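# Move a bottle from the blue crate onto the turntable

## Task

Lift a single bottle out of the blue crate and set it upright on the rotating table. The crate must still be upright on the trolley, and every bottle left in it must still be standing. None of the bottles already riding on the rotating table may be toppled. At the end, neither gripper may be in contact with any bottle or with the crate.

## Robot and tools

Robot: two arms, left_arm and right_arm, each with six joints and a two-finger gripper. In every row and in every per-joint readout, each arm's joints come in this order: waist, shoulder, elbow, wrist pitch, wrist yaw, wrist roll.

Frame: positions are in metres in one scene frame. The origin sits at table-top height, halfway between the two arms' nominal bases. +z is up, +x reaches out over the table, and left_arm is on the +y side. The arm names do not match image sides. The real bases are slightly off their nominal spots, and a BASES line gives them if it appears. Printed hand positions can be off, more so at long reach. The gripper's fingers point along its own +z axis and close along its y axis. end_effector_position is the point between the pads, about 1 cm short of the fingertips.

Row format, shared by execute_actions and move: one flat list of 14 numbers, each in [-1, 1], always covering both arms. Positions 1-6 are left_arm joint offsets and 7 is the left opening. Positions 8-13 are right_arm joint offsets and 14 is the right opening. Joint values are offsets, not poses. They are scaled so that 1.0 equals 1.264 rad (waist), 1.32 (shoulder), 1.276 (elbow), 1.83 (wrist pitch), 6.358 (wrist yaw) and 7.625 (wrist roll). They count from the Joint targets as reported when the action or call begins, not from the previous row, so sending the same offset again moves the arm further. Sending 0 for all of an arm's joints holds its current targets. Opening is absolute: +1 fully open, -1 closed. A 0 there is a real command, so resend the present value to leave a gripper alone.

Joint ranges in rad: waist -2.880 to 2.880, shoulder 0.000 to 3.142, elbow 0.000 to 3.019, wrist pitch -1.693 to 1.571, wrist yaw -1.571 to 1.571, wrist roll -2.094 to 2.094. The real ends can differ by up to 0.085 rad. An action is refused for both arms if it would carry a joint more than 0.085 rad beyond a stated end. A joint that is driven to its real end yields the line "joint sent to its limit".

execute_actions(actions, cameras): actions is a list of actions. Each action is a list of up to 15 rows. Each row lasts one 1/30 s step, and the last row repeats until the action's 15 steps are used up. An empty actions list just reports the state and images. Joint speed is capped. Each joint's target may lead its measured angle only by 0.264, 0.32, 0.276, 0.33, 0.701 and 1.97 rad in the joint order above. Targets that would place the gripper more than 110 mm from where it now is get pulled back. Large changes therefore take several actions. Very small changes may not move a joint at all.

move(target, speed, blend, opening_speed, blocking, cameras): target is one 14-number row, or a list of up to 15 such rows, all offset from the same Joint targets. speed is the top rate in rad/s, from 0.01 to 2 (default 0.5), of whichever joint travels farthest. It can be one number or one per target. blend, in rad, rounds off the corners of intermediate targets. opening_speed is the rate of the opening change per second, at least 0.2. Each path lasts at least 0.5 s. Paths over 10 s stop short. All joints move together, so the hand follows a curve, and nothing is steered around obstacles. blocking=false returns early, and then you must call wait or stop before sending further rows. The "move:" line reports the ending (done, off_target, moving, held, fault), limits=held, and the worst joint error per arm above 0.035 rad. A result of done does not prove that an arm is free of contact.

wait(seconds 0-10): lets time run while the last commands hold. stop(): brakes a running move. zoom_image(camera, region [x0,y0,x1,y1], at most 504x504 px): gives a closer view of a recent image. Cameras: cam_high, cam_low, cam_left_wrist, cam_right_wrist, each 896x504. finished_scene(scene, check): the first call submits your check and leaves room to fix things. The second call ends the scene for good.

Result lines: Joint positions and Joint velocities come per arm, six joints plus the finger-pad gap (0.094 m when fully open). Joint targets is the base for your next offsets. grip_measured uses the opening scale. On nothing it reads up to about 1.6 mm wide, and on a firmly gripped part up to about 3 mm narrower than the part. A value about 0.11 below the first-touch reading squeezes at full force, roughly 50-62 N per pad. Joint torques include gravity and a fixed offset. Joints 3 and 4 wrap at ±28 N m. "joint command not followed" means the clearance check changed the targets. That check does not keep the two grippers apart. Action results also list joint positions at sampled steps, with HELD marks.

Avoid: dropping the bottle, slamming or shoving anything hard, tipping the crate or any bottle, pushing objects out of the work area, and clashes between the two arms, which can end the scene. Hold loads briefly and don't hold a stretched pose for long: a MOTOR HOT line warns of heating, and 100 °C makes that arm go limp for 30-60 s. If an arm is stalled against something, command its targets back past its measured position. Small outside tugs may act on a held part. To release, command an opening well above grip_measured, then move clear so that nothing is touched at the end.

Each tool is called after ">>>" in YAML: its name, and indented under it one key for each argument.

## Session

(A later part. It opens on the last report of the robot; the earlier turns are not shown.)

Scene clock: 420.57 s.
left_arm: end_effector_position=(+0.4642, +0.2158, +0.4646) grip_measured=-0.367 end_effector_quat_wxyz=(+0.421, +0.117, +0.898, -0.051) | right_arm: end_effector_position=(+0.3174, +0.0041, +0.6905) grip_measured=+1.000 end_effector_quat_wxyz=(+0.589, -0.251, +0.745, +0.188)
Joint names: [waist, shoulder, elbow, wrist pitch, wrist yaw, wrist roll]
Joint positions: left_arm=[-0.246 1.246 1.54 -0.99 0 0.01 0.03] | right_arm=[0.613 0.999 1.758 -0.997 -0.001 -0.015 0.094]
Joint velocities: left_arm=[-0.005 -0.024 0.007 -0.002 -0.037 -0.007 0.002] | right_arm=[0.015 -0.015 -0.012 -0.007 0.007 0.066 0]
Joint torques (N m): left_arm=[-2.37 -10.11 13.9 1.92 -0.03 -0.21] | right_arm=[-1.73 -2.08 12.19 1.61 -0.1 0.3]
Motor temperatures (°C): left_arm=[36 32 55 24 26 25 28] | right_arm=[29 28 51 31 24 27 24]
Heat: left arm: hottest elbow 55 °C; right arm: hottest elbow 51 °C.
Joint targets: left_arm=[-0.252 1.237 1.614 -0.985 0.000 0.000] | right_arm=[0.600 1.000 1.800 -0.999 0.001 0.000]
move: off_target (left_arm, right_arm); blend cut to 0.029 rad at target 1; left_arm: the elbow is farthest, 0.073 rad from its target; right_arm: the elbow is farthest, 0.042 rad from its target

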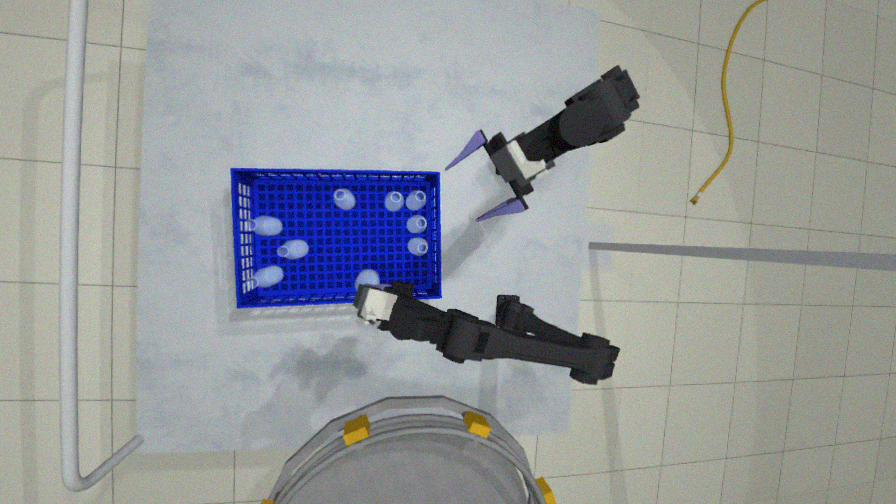

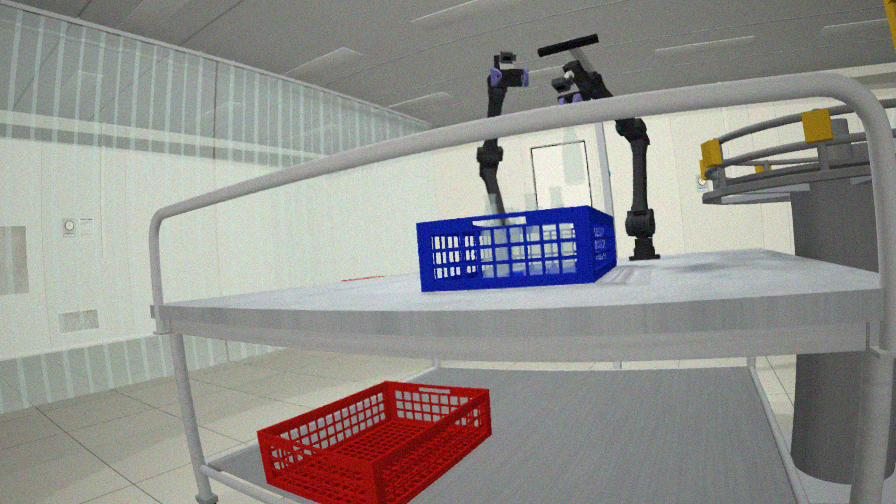

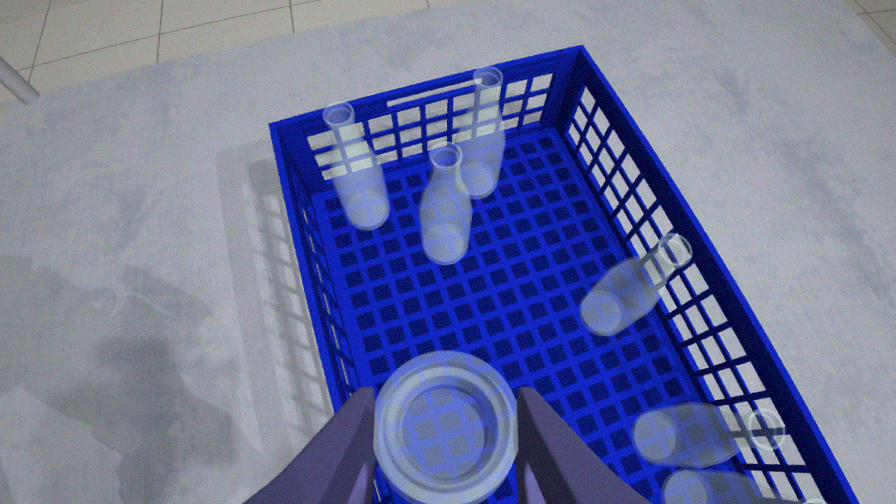

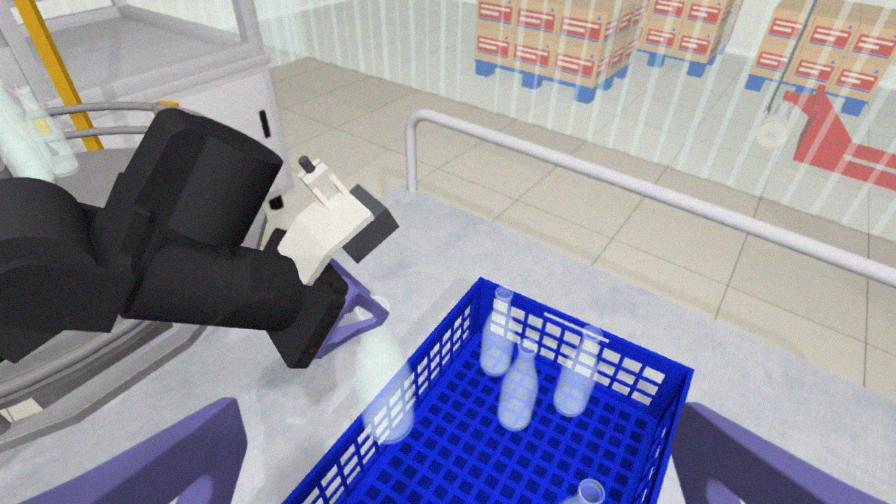

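>>> move:
  target:
    - [0.1994, -0.0455, 0.3339, -0.2770, 0, 0, -0.7, 0, 0, 0, 0, 0, 0, 1.0]
    - [0.6345, -0.0455, 0.3339, -0.2770, 0, 0, -0.7, 0, 0, 0, 0, 0, 0, 1.0]
  speed: 0.5
  blend: 0.08

Scene clock: 439.20 s.
left_arm: end_effector_position=(+0.3014, +0.5499, +0.6225) grip_measured=-0.367 end_effector_quat_wxyz=(+0.407, -0.240, +0.874, +0.116) | right_arm: end_effector_position=(+0.3174, +0.0041, +0.6905) grip_measured=+1.000 end_effector_quat_wxyz=(+0.589, -0.251, +0.745, +0.188)
Joint names: [waist, shoulder, elbow, wrist pitch, wrist yaw, wrist roll]
Joint positions: left_arm=[0.546 1.186 1.985 -1.496 -0.001 0.009 0.03] | right_arm=[0.613 0.999 1.758 -0.997 -0.001 -0.015 0.094]
Joint velocities: left_arm=[0.005 -0.015 0.012 -0.007 -0.022 -0.022 0] | right_arm=[-0.005 -0.005 -0.007 -0.012 -0.022 0.007 0]
Joint torques (N m): left_arm=[-1.49 -6.89 10.61 1.98 0.03 -0.21] | right_arm=[-1.73 -2.08 12.21 1.58 -0.1 0.29]
Motor temperatures (°C): left_arm=[36 32 56 24 26 25 28] | right_arm=[29 28 52 31 24 27 24]
Heat: left arm: hottest elbow 56 °C; right arm: hottest elbow 52 °C.
Joint targets: left_arm=[0.550 1.177 2.040 -1.492 0.000 0.000] | right_arm=[0.600 1.000 1.800 -0.999 0.001 0.000]
move: off_target (left_arm, right_arm); left_arm: the elbow is farthest, 0.056 rad from its target; right_arm: the elbow is farthest, 0.042 rad from its target

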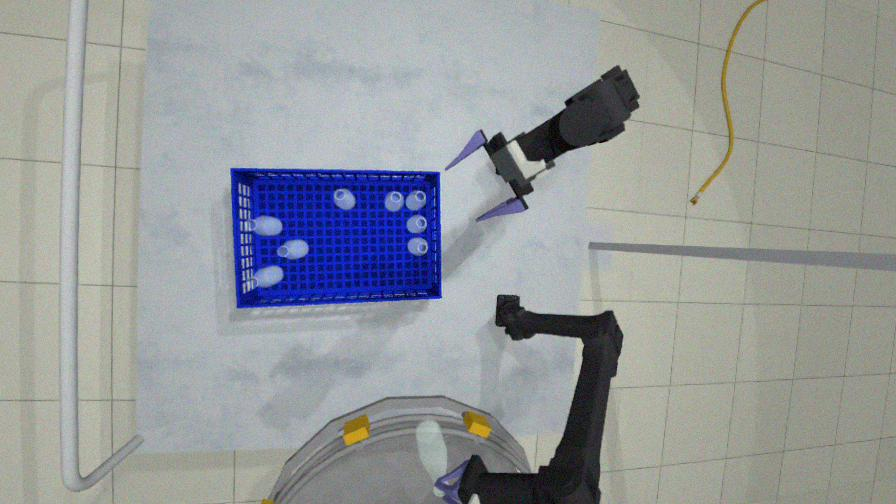

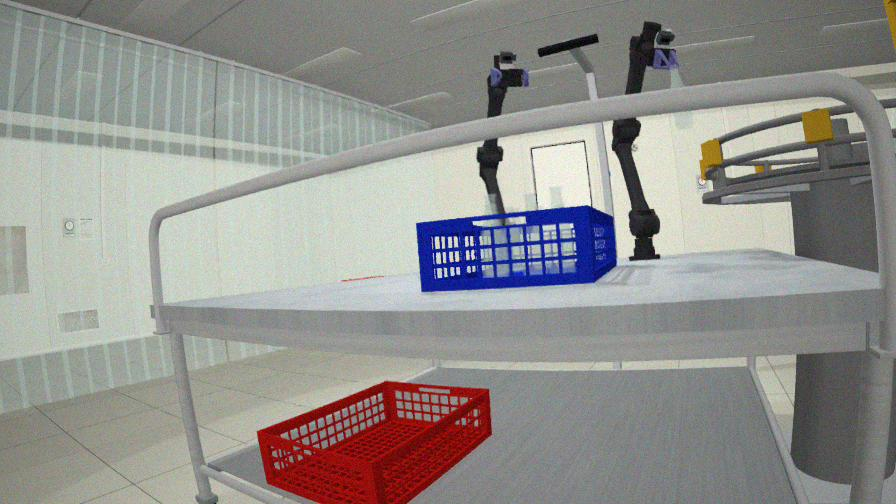

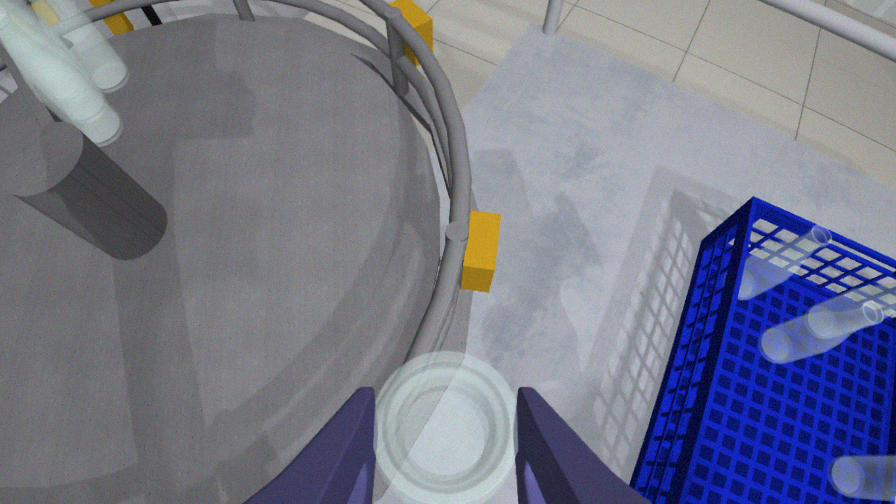

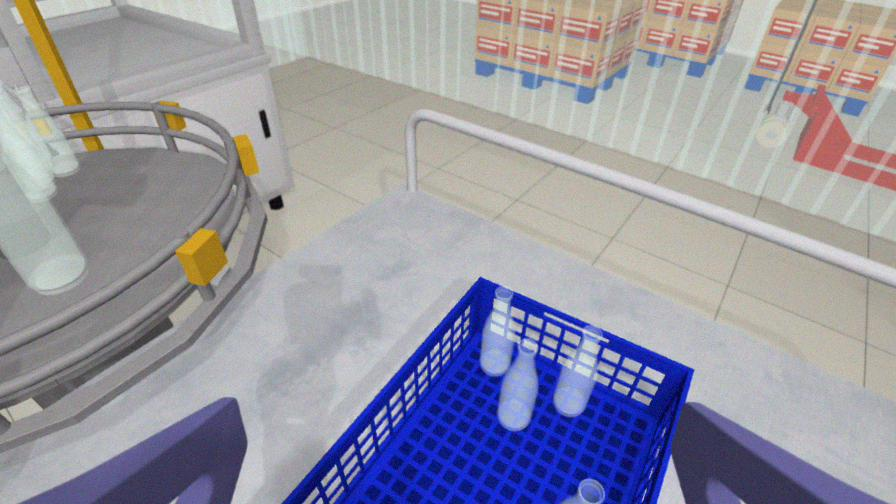

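>>> zoom_image:
  camera: "cam_left_wrist"
  region: [0, 0, 504, 400]

Scaled by 1.000.

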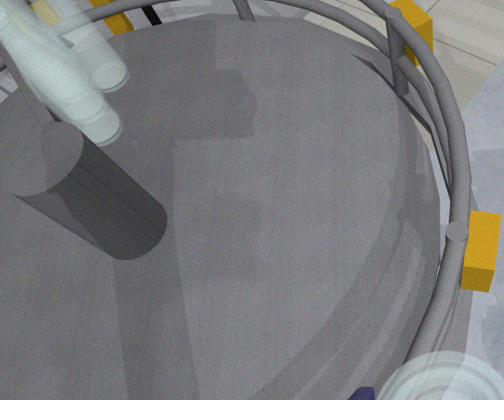

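>>> zoom_image:
  camera: "cam_low"
  region: [600, 0, 896, 280]

>>> zoom_image:
  camera: "cam_right_wrist"
  region: [0, 60, 300, 420]

Scaled by 1.703 from the camera's 896x504 image, which has a finer 1280x720 frame.

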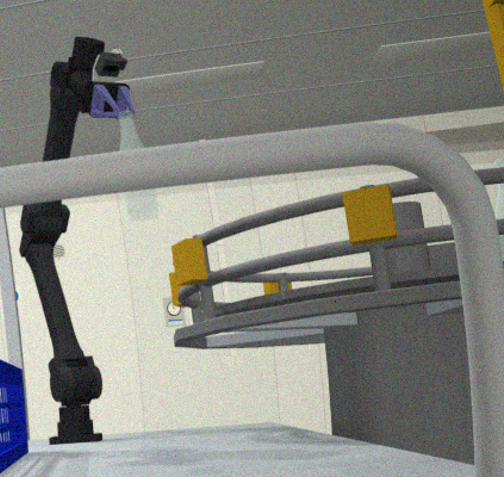

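Scaled by 1.400 from the camera's 896x504 image, which has a finer 1280x720 frame.

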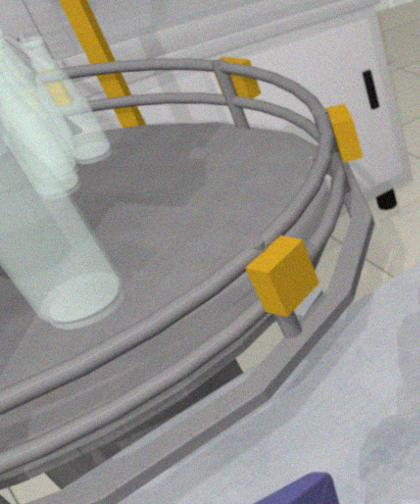

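>>> move:
  target: [0.2769, 0, 0, 0, 0, 0, -0.7, 0, 0, 0, 0, 0, 0, 1.0]
  speed: 0.4

Scene clock: 478.07 s.
left_arm: end_effector_position=(+0.2108, +0.6538, +0.6225) grip_measured=-0.367 end_effector_quat_wxyz=(+0.381, -0.388, +0.819, +0.184) | right_arm: end_effector_position=(+0.3174, +0.0041, +0.6905) grip_measured=+1.000 end_effector_quat_wxyz=(+0.589, -0.251, +0.745, +0.188)
Joint names: [waist, shoulder, elbow, wrist pitch, wrist yaw, wrist roll]
Joint positions: left_arm=[0.895 1.186 1.985 -1.496 0 0.008 0.03] | right_arm=[0.613 0.999 1.758 -0.997 -0.001 -0.015 0.094]
Joint velocities: left_arm=[-0.005 -0.005 -0.017 -0.012 -0.051 0.007 -0.001] | right_arm=[0.005 -0.005 0.007 0.017 0.037 -0.037 0]
Joint torques (N m): left_arm=[-1.55 -7.12 10.67 1.81 -0.02 -0.19] | right_arm=[-1.73 -2.08 12.19 1.59 -0.09 0.29]
Motor temperatures (°C): left_arm=[35 31 58 24 26 25 28] | right_arm=[29 28 52 31 24 27 24]
Heat: left arm: hottest elbow 58 °C; right arm: hottest elbow 52 °C.
Joint targets: left_arm=[0.900 1.177 2.040 -1.492 0.000 0.000] | right_arm=[0.600 1.000 1.800 -0.999 0.001 0.000]
move: off_target (left_arm, right_arm); left_arm: the elbow is farthest, 0.055 rad from its target; right_arm: the elbow is farthest, 0.042 rad from its target

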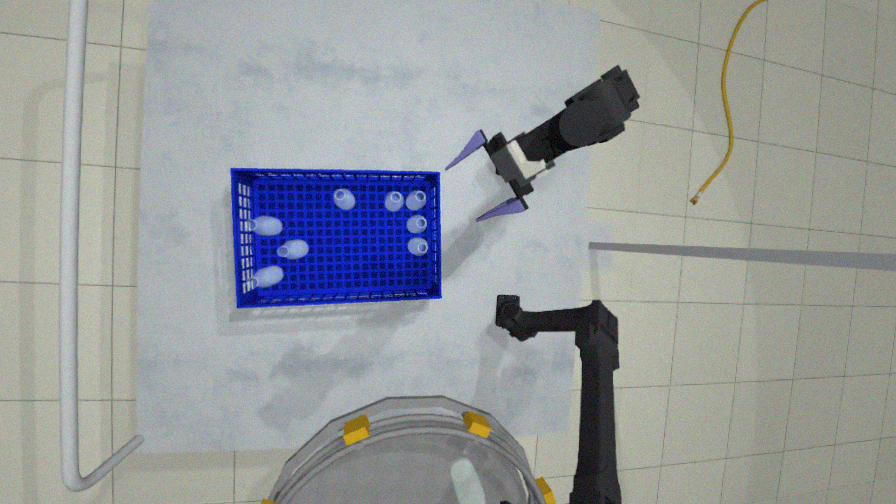

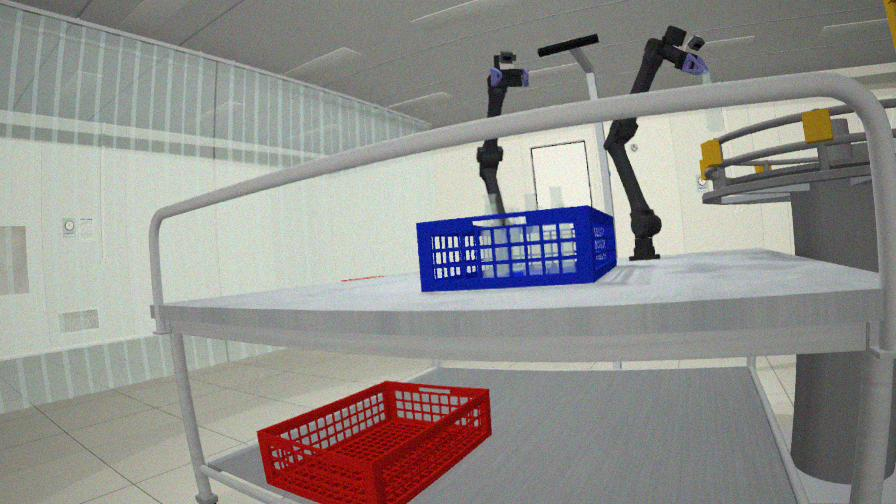

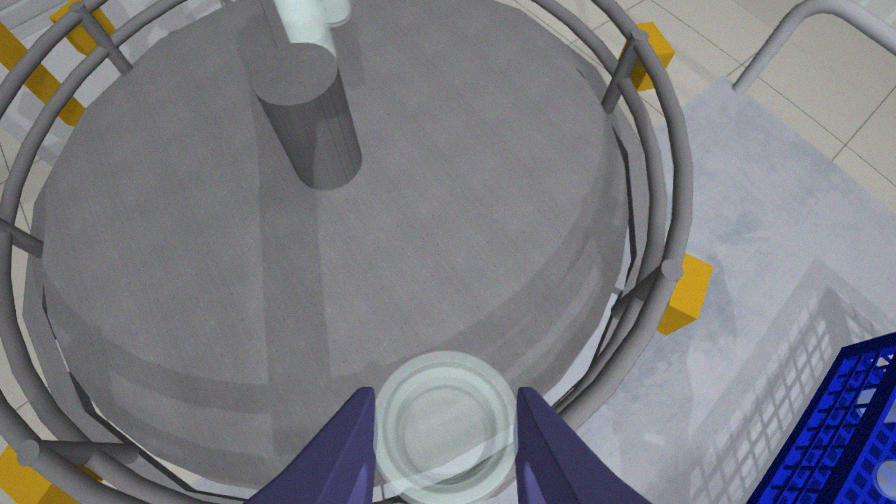

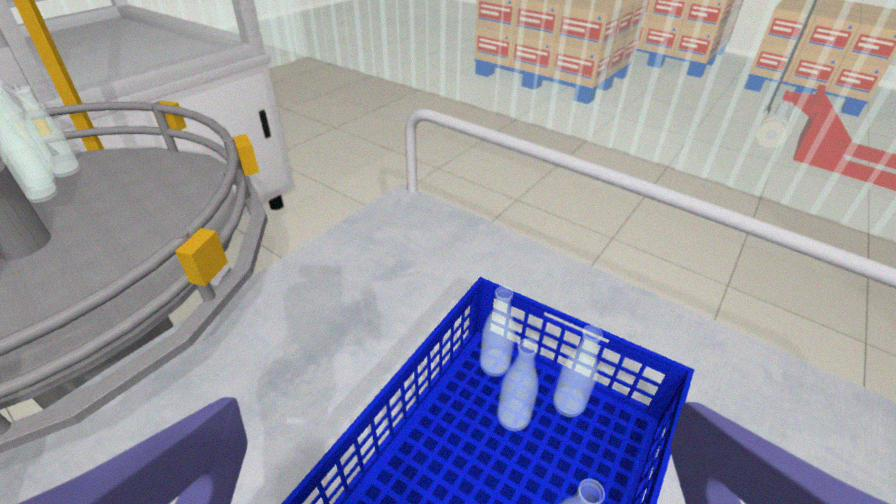

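>>> move:
  target: [0.1764, 0.3947, 0.2508, 0.1137, 0, 0, -0.7, 0, 0, 0, 0, 0, 0, 1.0]
  speed: 0.4

Scene clock: 514.40 s.
left_arm: end_effector_position=(+0.2455, +0.9315, +0.5297) grip_measured=-0.367 end_effector_quat_wxyz=(+0.338, -0.484, +0.778, +0.214) | right_arm: end_effector_position=(+0.3174, +0.0041, +0.6905) grip_measured=+1.000 end_effector_quat_wxyz=(+0.589, -0.251, +0.745, +0.188)
Joint names: [waist, shoulder, elbow, wrist pitch, wrist yaw, wrist roll]
Joint positions: left_arm=[1.123 1.73 2.291 -1.309 -0.001 0.008 0.03] | right_arm=[0.613 0.999 1.758 -0.997 -0.001 -0.015 0.094]
Joint velocities: left_arm=[0.005 -0.015 0.002 0.017 0.051 0.022 0] | right_arm=[-0.005 0.015 0.007 -0.022 0.051 0.007 0]
Joint torques (N m): left_arm=[-2.08 -18.32 12.63 2.67 -0.03 -0.22] | right_arm=[-1.73 -2.08 12.21 1.61 -0.09 0.29]
Motor temperatures (°C): left_arm=[35 31 58 24 26 25 29] | right_arm=[29 28 53 31 24 27 24]
Heat: left arm: hottest elbow 58 °C; right arm: hottest elbow 53 °C.
Joint targets: left_arm=[1.123 1.698 2.360 -1.284 0.000 0.000] | right_arm=[0.600 1.000 1.800 -0.999 0.001 0.000]
move: off_target (left_arm, right_arm); left_arm: the elbow is farthest, 0.069 rad from its target; right_arm: the elbow is farthest, 0.042 rad from its target

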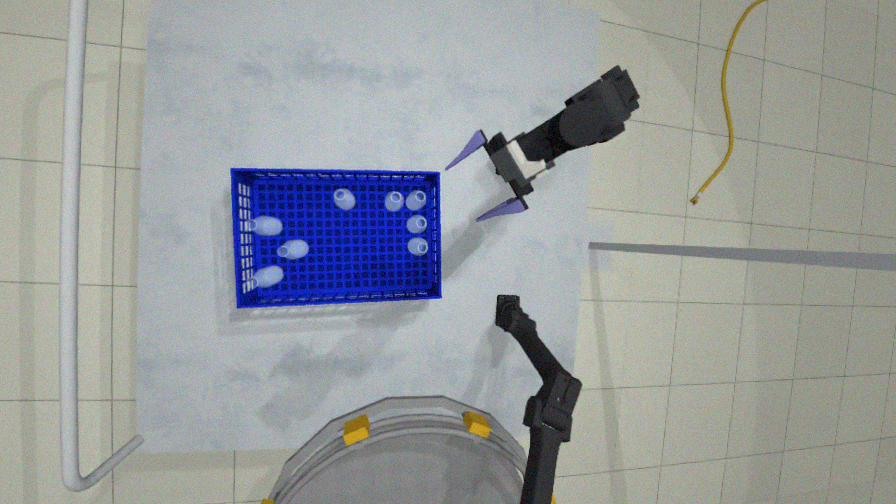

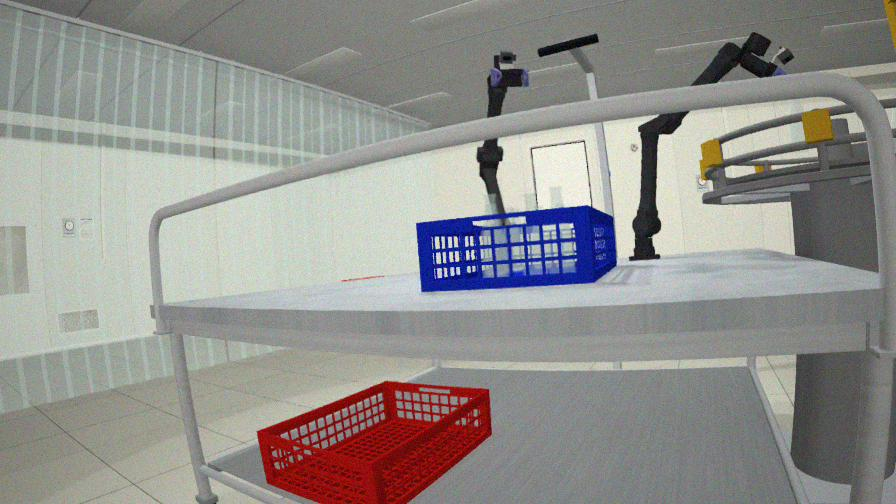

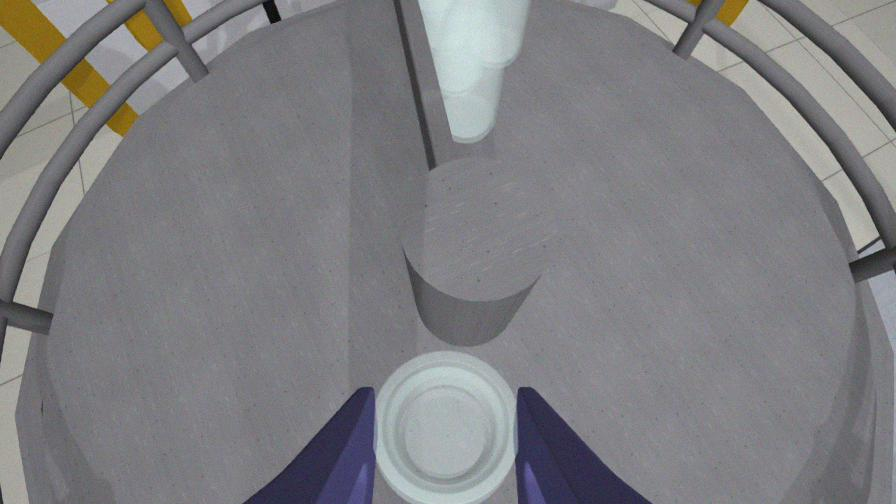

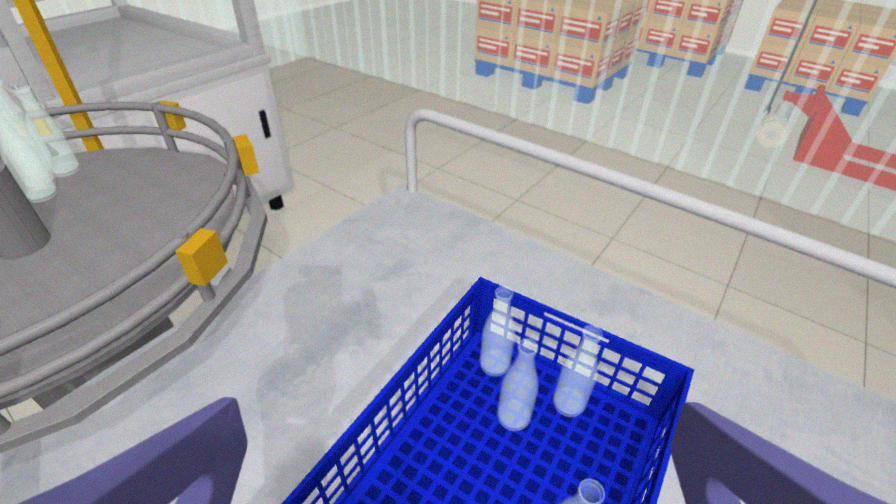

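>>> move:
  target: [0, 0, 0, 0, 0, 0, -0.7, 0, 0, 0, 0, 0.157, 0, 1.0]
  speed: 1.0

Scene clock: 554.97 s.
left_arm: end_effector_position=(+0.2455, +0.9315, +0.5297) grip_measured=-0.367 end_effector_quat_wxyz=(+0.338, -0.484, +0.778, +0.214) | right_arm: end_effector_position=(+0.3414, -0.1576, +0.7090) grip_measured=+1.000 end_effector_quat_wxyz=(+0.631, +0.060, +0.749, -0.193)
Joint names: [waist, shoulder, elbow, wrist pitch, wrist yaw, wrist roll]
Joint positions: left_arm=[1.123 1.73 2.291 -1.309 -0.001 0.008 0.03] | right_arm=[0.613 0.999 1.758 -0.997 0.997 -0.015 0.094]
Joint velocities: left_arm=[-0.015 -0.005 -0.002 0.007 -0.007 0.022 0] | right_arm=[0.015 -0.005 -0.017 -0.012 -0.022 -0.022 0]
Joint torques (N m): left_arm=[-1.9 -18.08 12.63 2.65 0.05 -0.19] | right_arm=[-1.73 -1.79 11.92 1.36 0.08 0.31]
Motor temperatures (°C): left_arm=[35 35 56 24 25 25 29] | right_arm=[28 28 53 30 24 27 23]
Heat: left arm: hottest elbow 56 °C; right arm: hottest elbow 53 °C.
Joint targets: left_arm=[1.123 1.698 2.360 -1.284 0.000 0.000] | right_arm=[0.600 1.000 1.800 -0.999 0.999 0.000]
move: off_target (left_arm, right_arm); left_arm: the elbow is farthest, 0.069 rad from its target; right_arm: the elbow is farthest, 0.042 rad from its target

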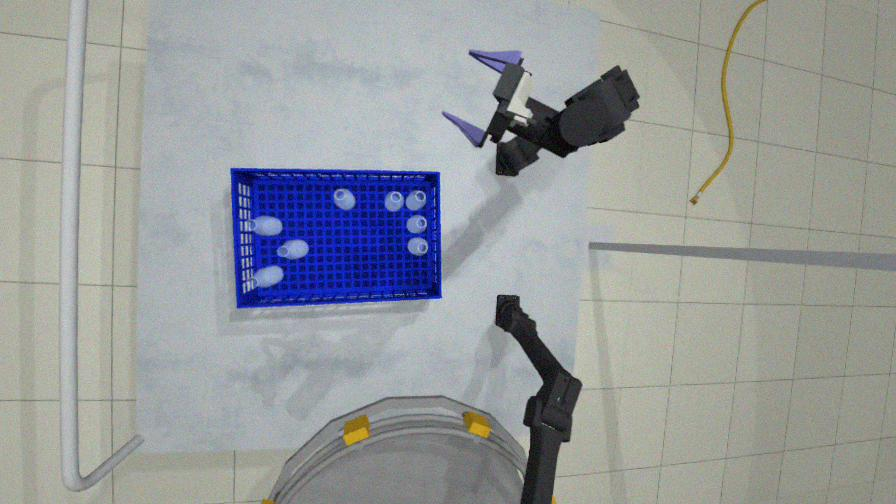

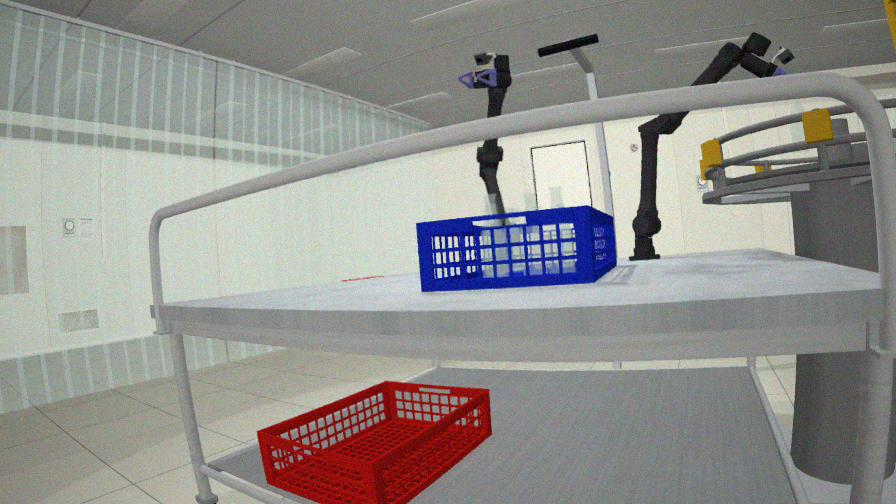

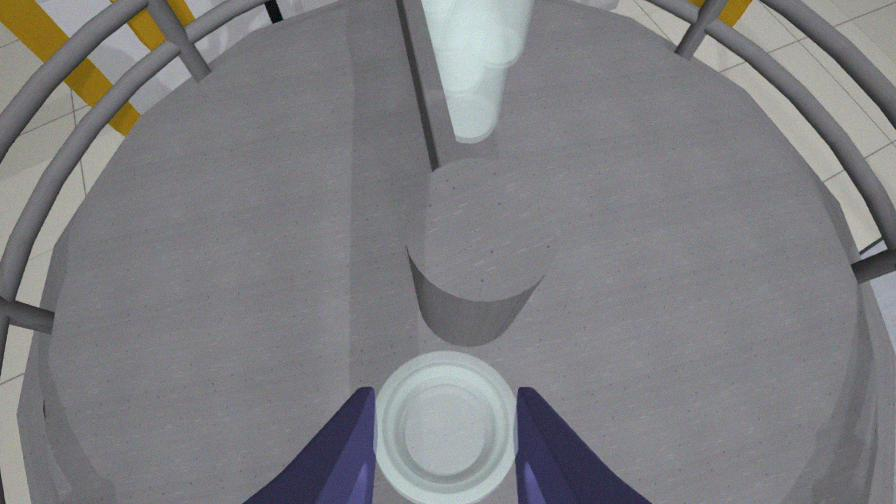

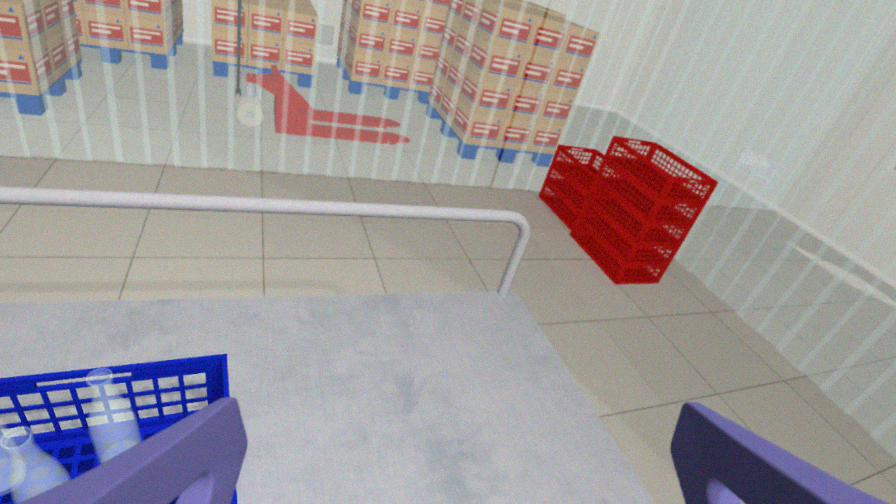

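>>> move:
  target: [0, 0, 0, 0, 0, 0, -0.7, 0, 0, 0, 0, -0.3146, 0, 1.0]
  speed: 1.5
  cameras: ["cam_left_wrist", "cam_right_wrist"]

Scene clock: 560.63 s.
left_arm: end_effector_position=(+0.2455, +0.9315, +0.5297) grip_measured=-0.367 end_effector_quat_wxyz=(+0.338, -0.484, +0.778, +0.214) | right_arm: end_effector_position=(+0.1702, +0.0751, +0.7091) grip_measured=+1.000 end_effector_quat_wxyz=(+0.402, -0.500, +0.560, +0.524)
Joint names: [waist, shoulder, elbow, wrist pitch, wrist yaw, wrist roll]
Joint positions: left_arm=[1.123 1.73 2.291 -1.309 -0.001 0.008 0.03] | right_arm=[0.613 0.999 1.758 -0.997 -0.999 -0.015 0.094]
Joint velocities: left_arm=[0.005 -0.005 -0.002 -0.017 -0.007 -0.037 0] | right_arm=[-0.005 -0.005 0.017 -0.012 -0.066 0.022 0]
Joint torques (N m): left_arm=[-1.61 -18.32 12.48 2.76 -0.01 -0.22] | right_arm=[-1.73 -1.79 11.93 1.37 -0.39 0.27]
Motor temperatures (°C): left_arm=[35 35 56 24 25 25 29] | right_arm=[28 28 53 30 24 27 23]
Heat: left arm: hottest elbow 56 °C; right arm: hottest elbow 53 °C.
Joint targets: left_arm=[1.123 1.698 2.360 -1.284 0.000 0.000] | right_arm=[0.600 1.000 1.800 -0.999 -1.001 0.000]
move: off_target (left_arm, right_arm); left_arm: the elbow is farthest, 0.069 rad from its target; right_arm: the elbow is farthest, 0.042 rad from its target
Images, in order (width x height): cam_left_wrist 896x504, cam_right_wrist 896x504.

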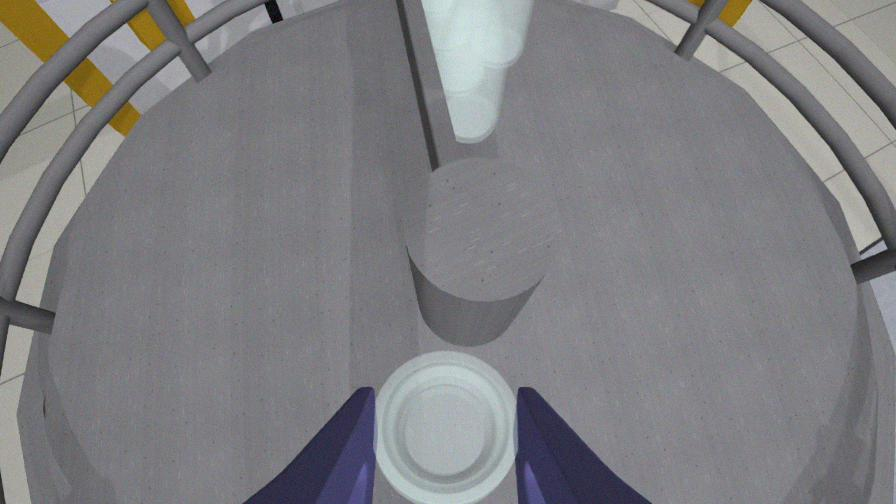

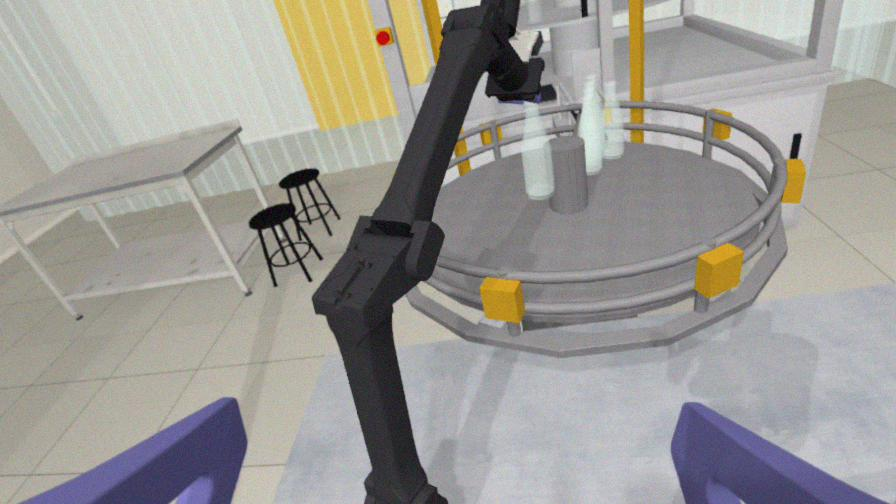

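>>> zoom_image:
  camera: "cam_right_wrist"
  region: [400, 40, 810, 370]

Scaled by 1.229 from the camera's 896x504 image, which has a finer 1280x720 frame.

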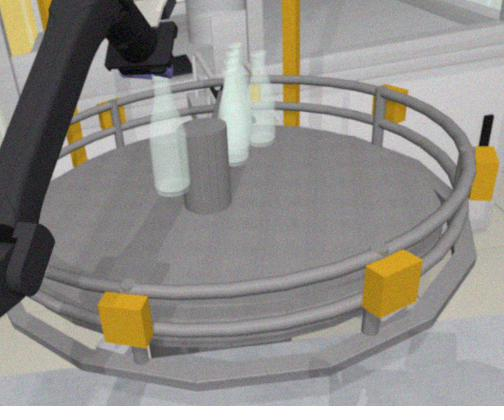

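>>> zoom_image:
  camera: "cam_right_wrist"
  region: [480, 60, 640, 230]

Scaled by 2.965 from the camera's 896x504 image, which has a finer 1280x720 frame.

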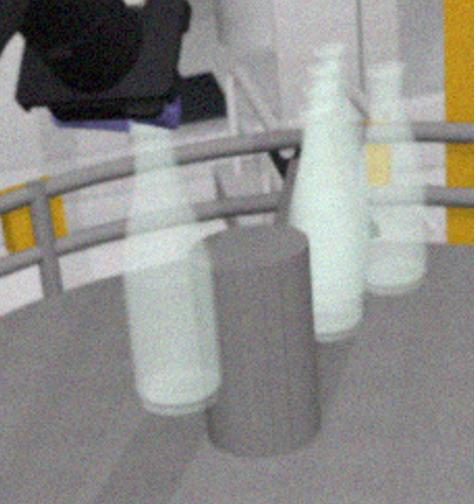

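>>> move:
  target: [-0.0237, -0.1526, -0.4310, 0.1954, 0, 0, -0.7, 0, 0, 0, 0, 0, 0, 1.0]
  speed: 0.3
  cameras: ["cam_left_wrist", "cam_right_wrist"]

>>> zoom_image:
  camera: "cam_right_wrist"
  region: [480, 60, 640, 230]

Scene clock: 592.53 s.
left_arm: end_effector_position=(+0.2503, +0.9080, +0.4506) grip_measured=-0.367 end_effector_quat_wxyz=(+0.360, -0.469, +0.775, +0.222) | right_arm: end_effector_position=(+0.1701, +0.0751, +0.7091) grip_measured=+1.000 end_effector_quat_wxyz=(+0.402, -0.500, +0.560, +0.524)
Joint names: [waist, shoulder, elbow, wrist pitch, wrist yaw, wrist roll]
Joint positions: left_arm=[1.1 1.534 1.79 -0.953 -0.001 0.008 0.03] | right_arm=[0.613 0.999 1.758 -0.997 -1 -0.015 0.094]
Joint velocities: left_arm=[0.005 -0.005 -0.032 -0.002 0.022 -0.007 0.001] | right_arm=[-0.015 -0.015 -0.012 0.012 -0.051 0.007 0]
Joint torques (N m): left_arm=[-2.37 -16.5 10.13 2.81 0.02 -0.21] | right_arm=[-1.73 -1.79 11.93 1.37 -0.38 0.27]
Motor temperatures (°C): left_arm=[35 37 57 24 25 25 29] | right_arm=[28 28 53 30 24 27 23]
Heat: left arm: hottest elbow 57 °C; right arm: hottest elbow 53 °C.
Joint targets: left_arm=[1.093 1.497 1.810 -0.926 0.000 0.000] | right_arm=[0.600 1.000 1.800 -0.999 -1.001 0.000]
move: off_target (left_arm, right_arm); left_arm: the shoulder is farthest, 0.037 rad from its target; right_arm: the elbow is farthest, 0.042 rad from its target
Images, in order (width x height): cam_left_wrist 896x504, cam_right_wrist 896x504.

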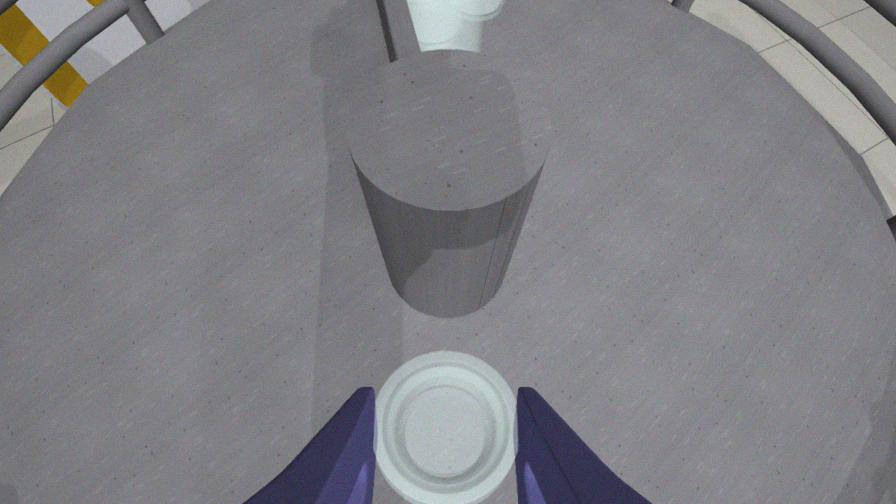

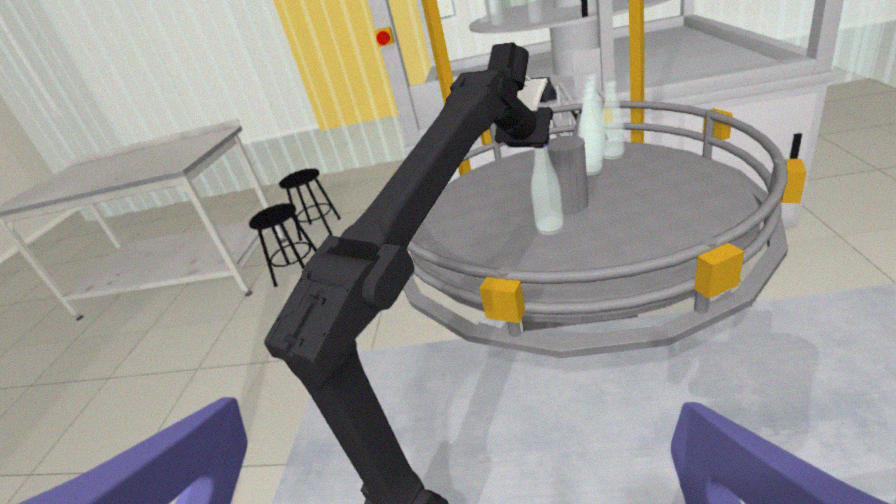

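Scaled by 2.965 from the camera's 896x504 image, which has a finer 1280x720 frame.

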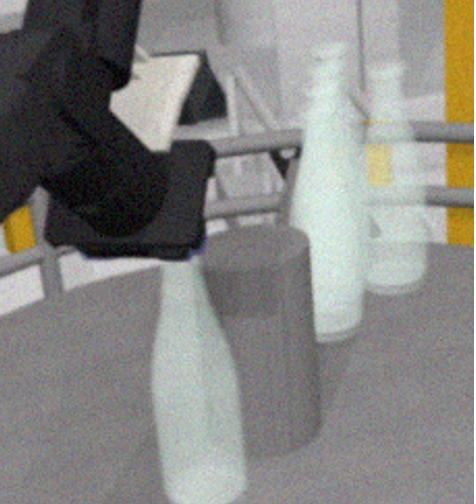

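>>> move:
  target: [0, -0.0136, -0.0690, 0.0384, 0, 0, -0.7, 0, 0, 0, 0, 0, 0, 1.0]
  speed: 0.1
  cameras: ["cam_left_wrist", "cam_right_wrist"]

>>> zoom_image:
  camera: "cam_right_wrist"
  region: [480, 90, 640, 260]

Scene clock: 634.43 s.
left_arm: end_effector_position=(+0.2515, +0.9042, +0.4389) grip_measured=-0.367 end_effector_quat_wxyz=(+0.372, -0.466, +0.770, +0.227) | right_arm: end_effector_position=(+0.1701, +0.0751, +0.7091) grip_measured=+1.000 end_effector_quat_wxyz=(+0.402, -0.500, +0.560, +0.524)
Joint names: [waist, shoulder, elbow, wrist pitch, wrist yaw, wrist roll]
Joint positions: left_arm=[1.095 1.504 1.712 -0.877 0.001 0.003 0.03] | right_arm=[0.613 0.999 1.758 -0.997 -1 -0.015 0.094]
Joint velocities: left_arm=[-0.005 -0.015 -0.012 0.017 -0.007 -0.081 -0.001] | right_arm=[0.005 -0.015 -0.012 -0.012 -0.037 0.022 0]
Joint torques (N m): left_arm=[-1.67 -16.15 9.55 2.56 -0.03 -0.15] | right_arm=[-1.67 -1.79 11.93 1.36 -0.38 0.27]
Motor temperatures (°C): left_arm=[34 38 57 24 25 25 29] | right_arm=[28 27 53 30 24 26 23]
Heat: left arm: hottest elbow 57 °C; right arm: hottest elbow 53 °C.
Joint targets: left_arm=[1.093 1.478 1.722 -0.856 0.000 0.000] | right_arm=[0.600 1.000 1.800 -0.999 -1.001 0.000]
move: off_target (right_arm); right_arm: the elbow is farthest, 0.042 rad from its target
Images, in order (width x height): cam_left_wrist 896x504, cam_right_wrist 896x504.

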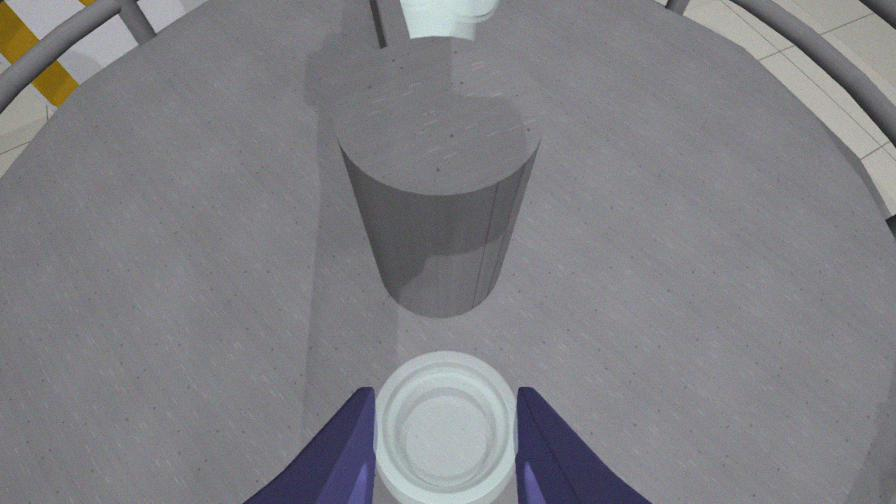

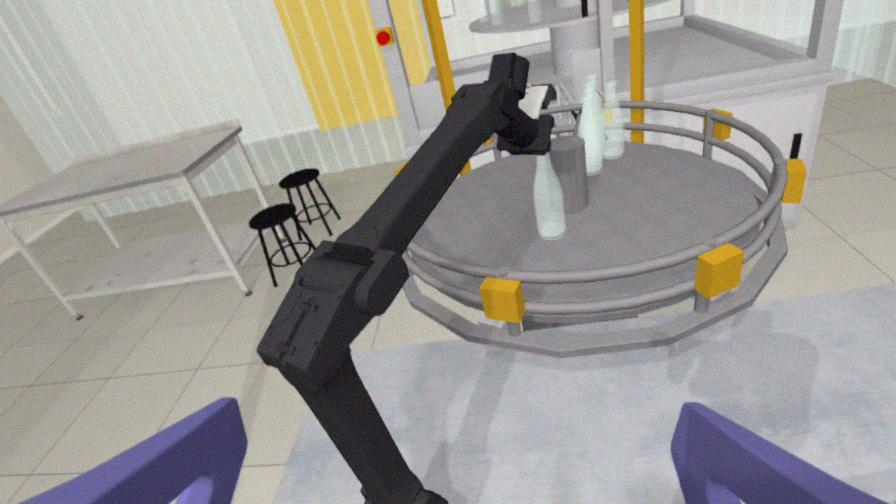

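Scaled by 2.965 from the camera's 896x504 image, which has a finer 1280x720 frame.

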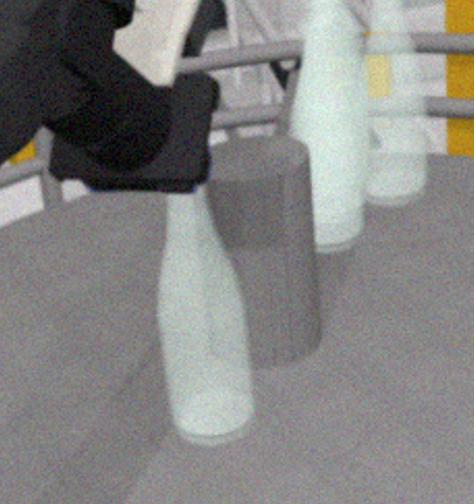

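>>> zoom_image:
  camera: "cam_left_wrist"
  region: [300, 240, 600, 504]

Scaled by 1.680 from the camera's 896x504 image, which has a finer 1280x720 frame.

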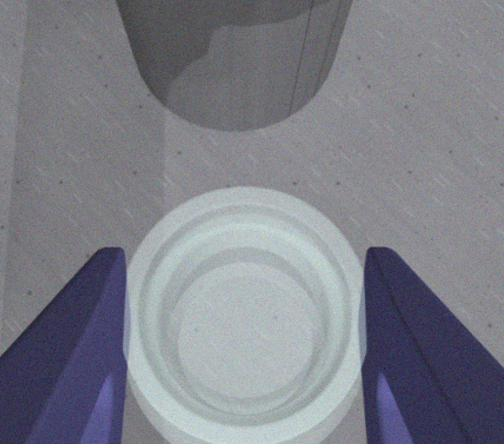

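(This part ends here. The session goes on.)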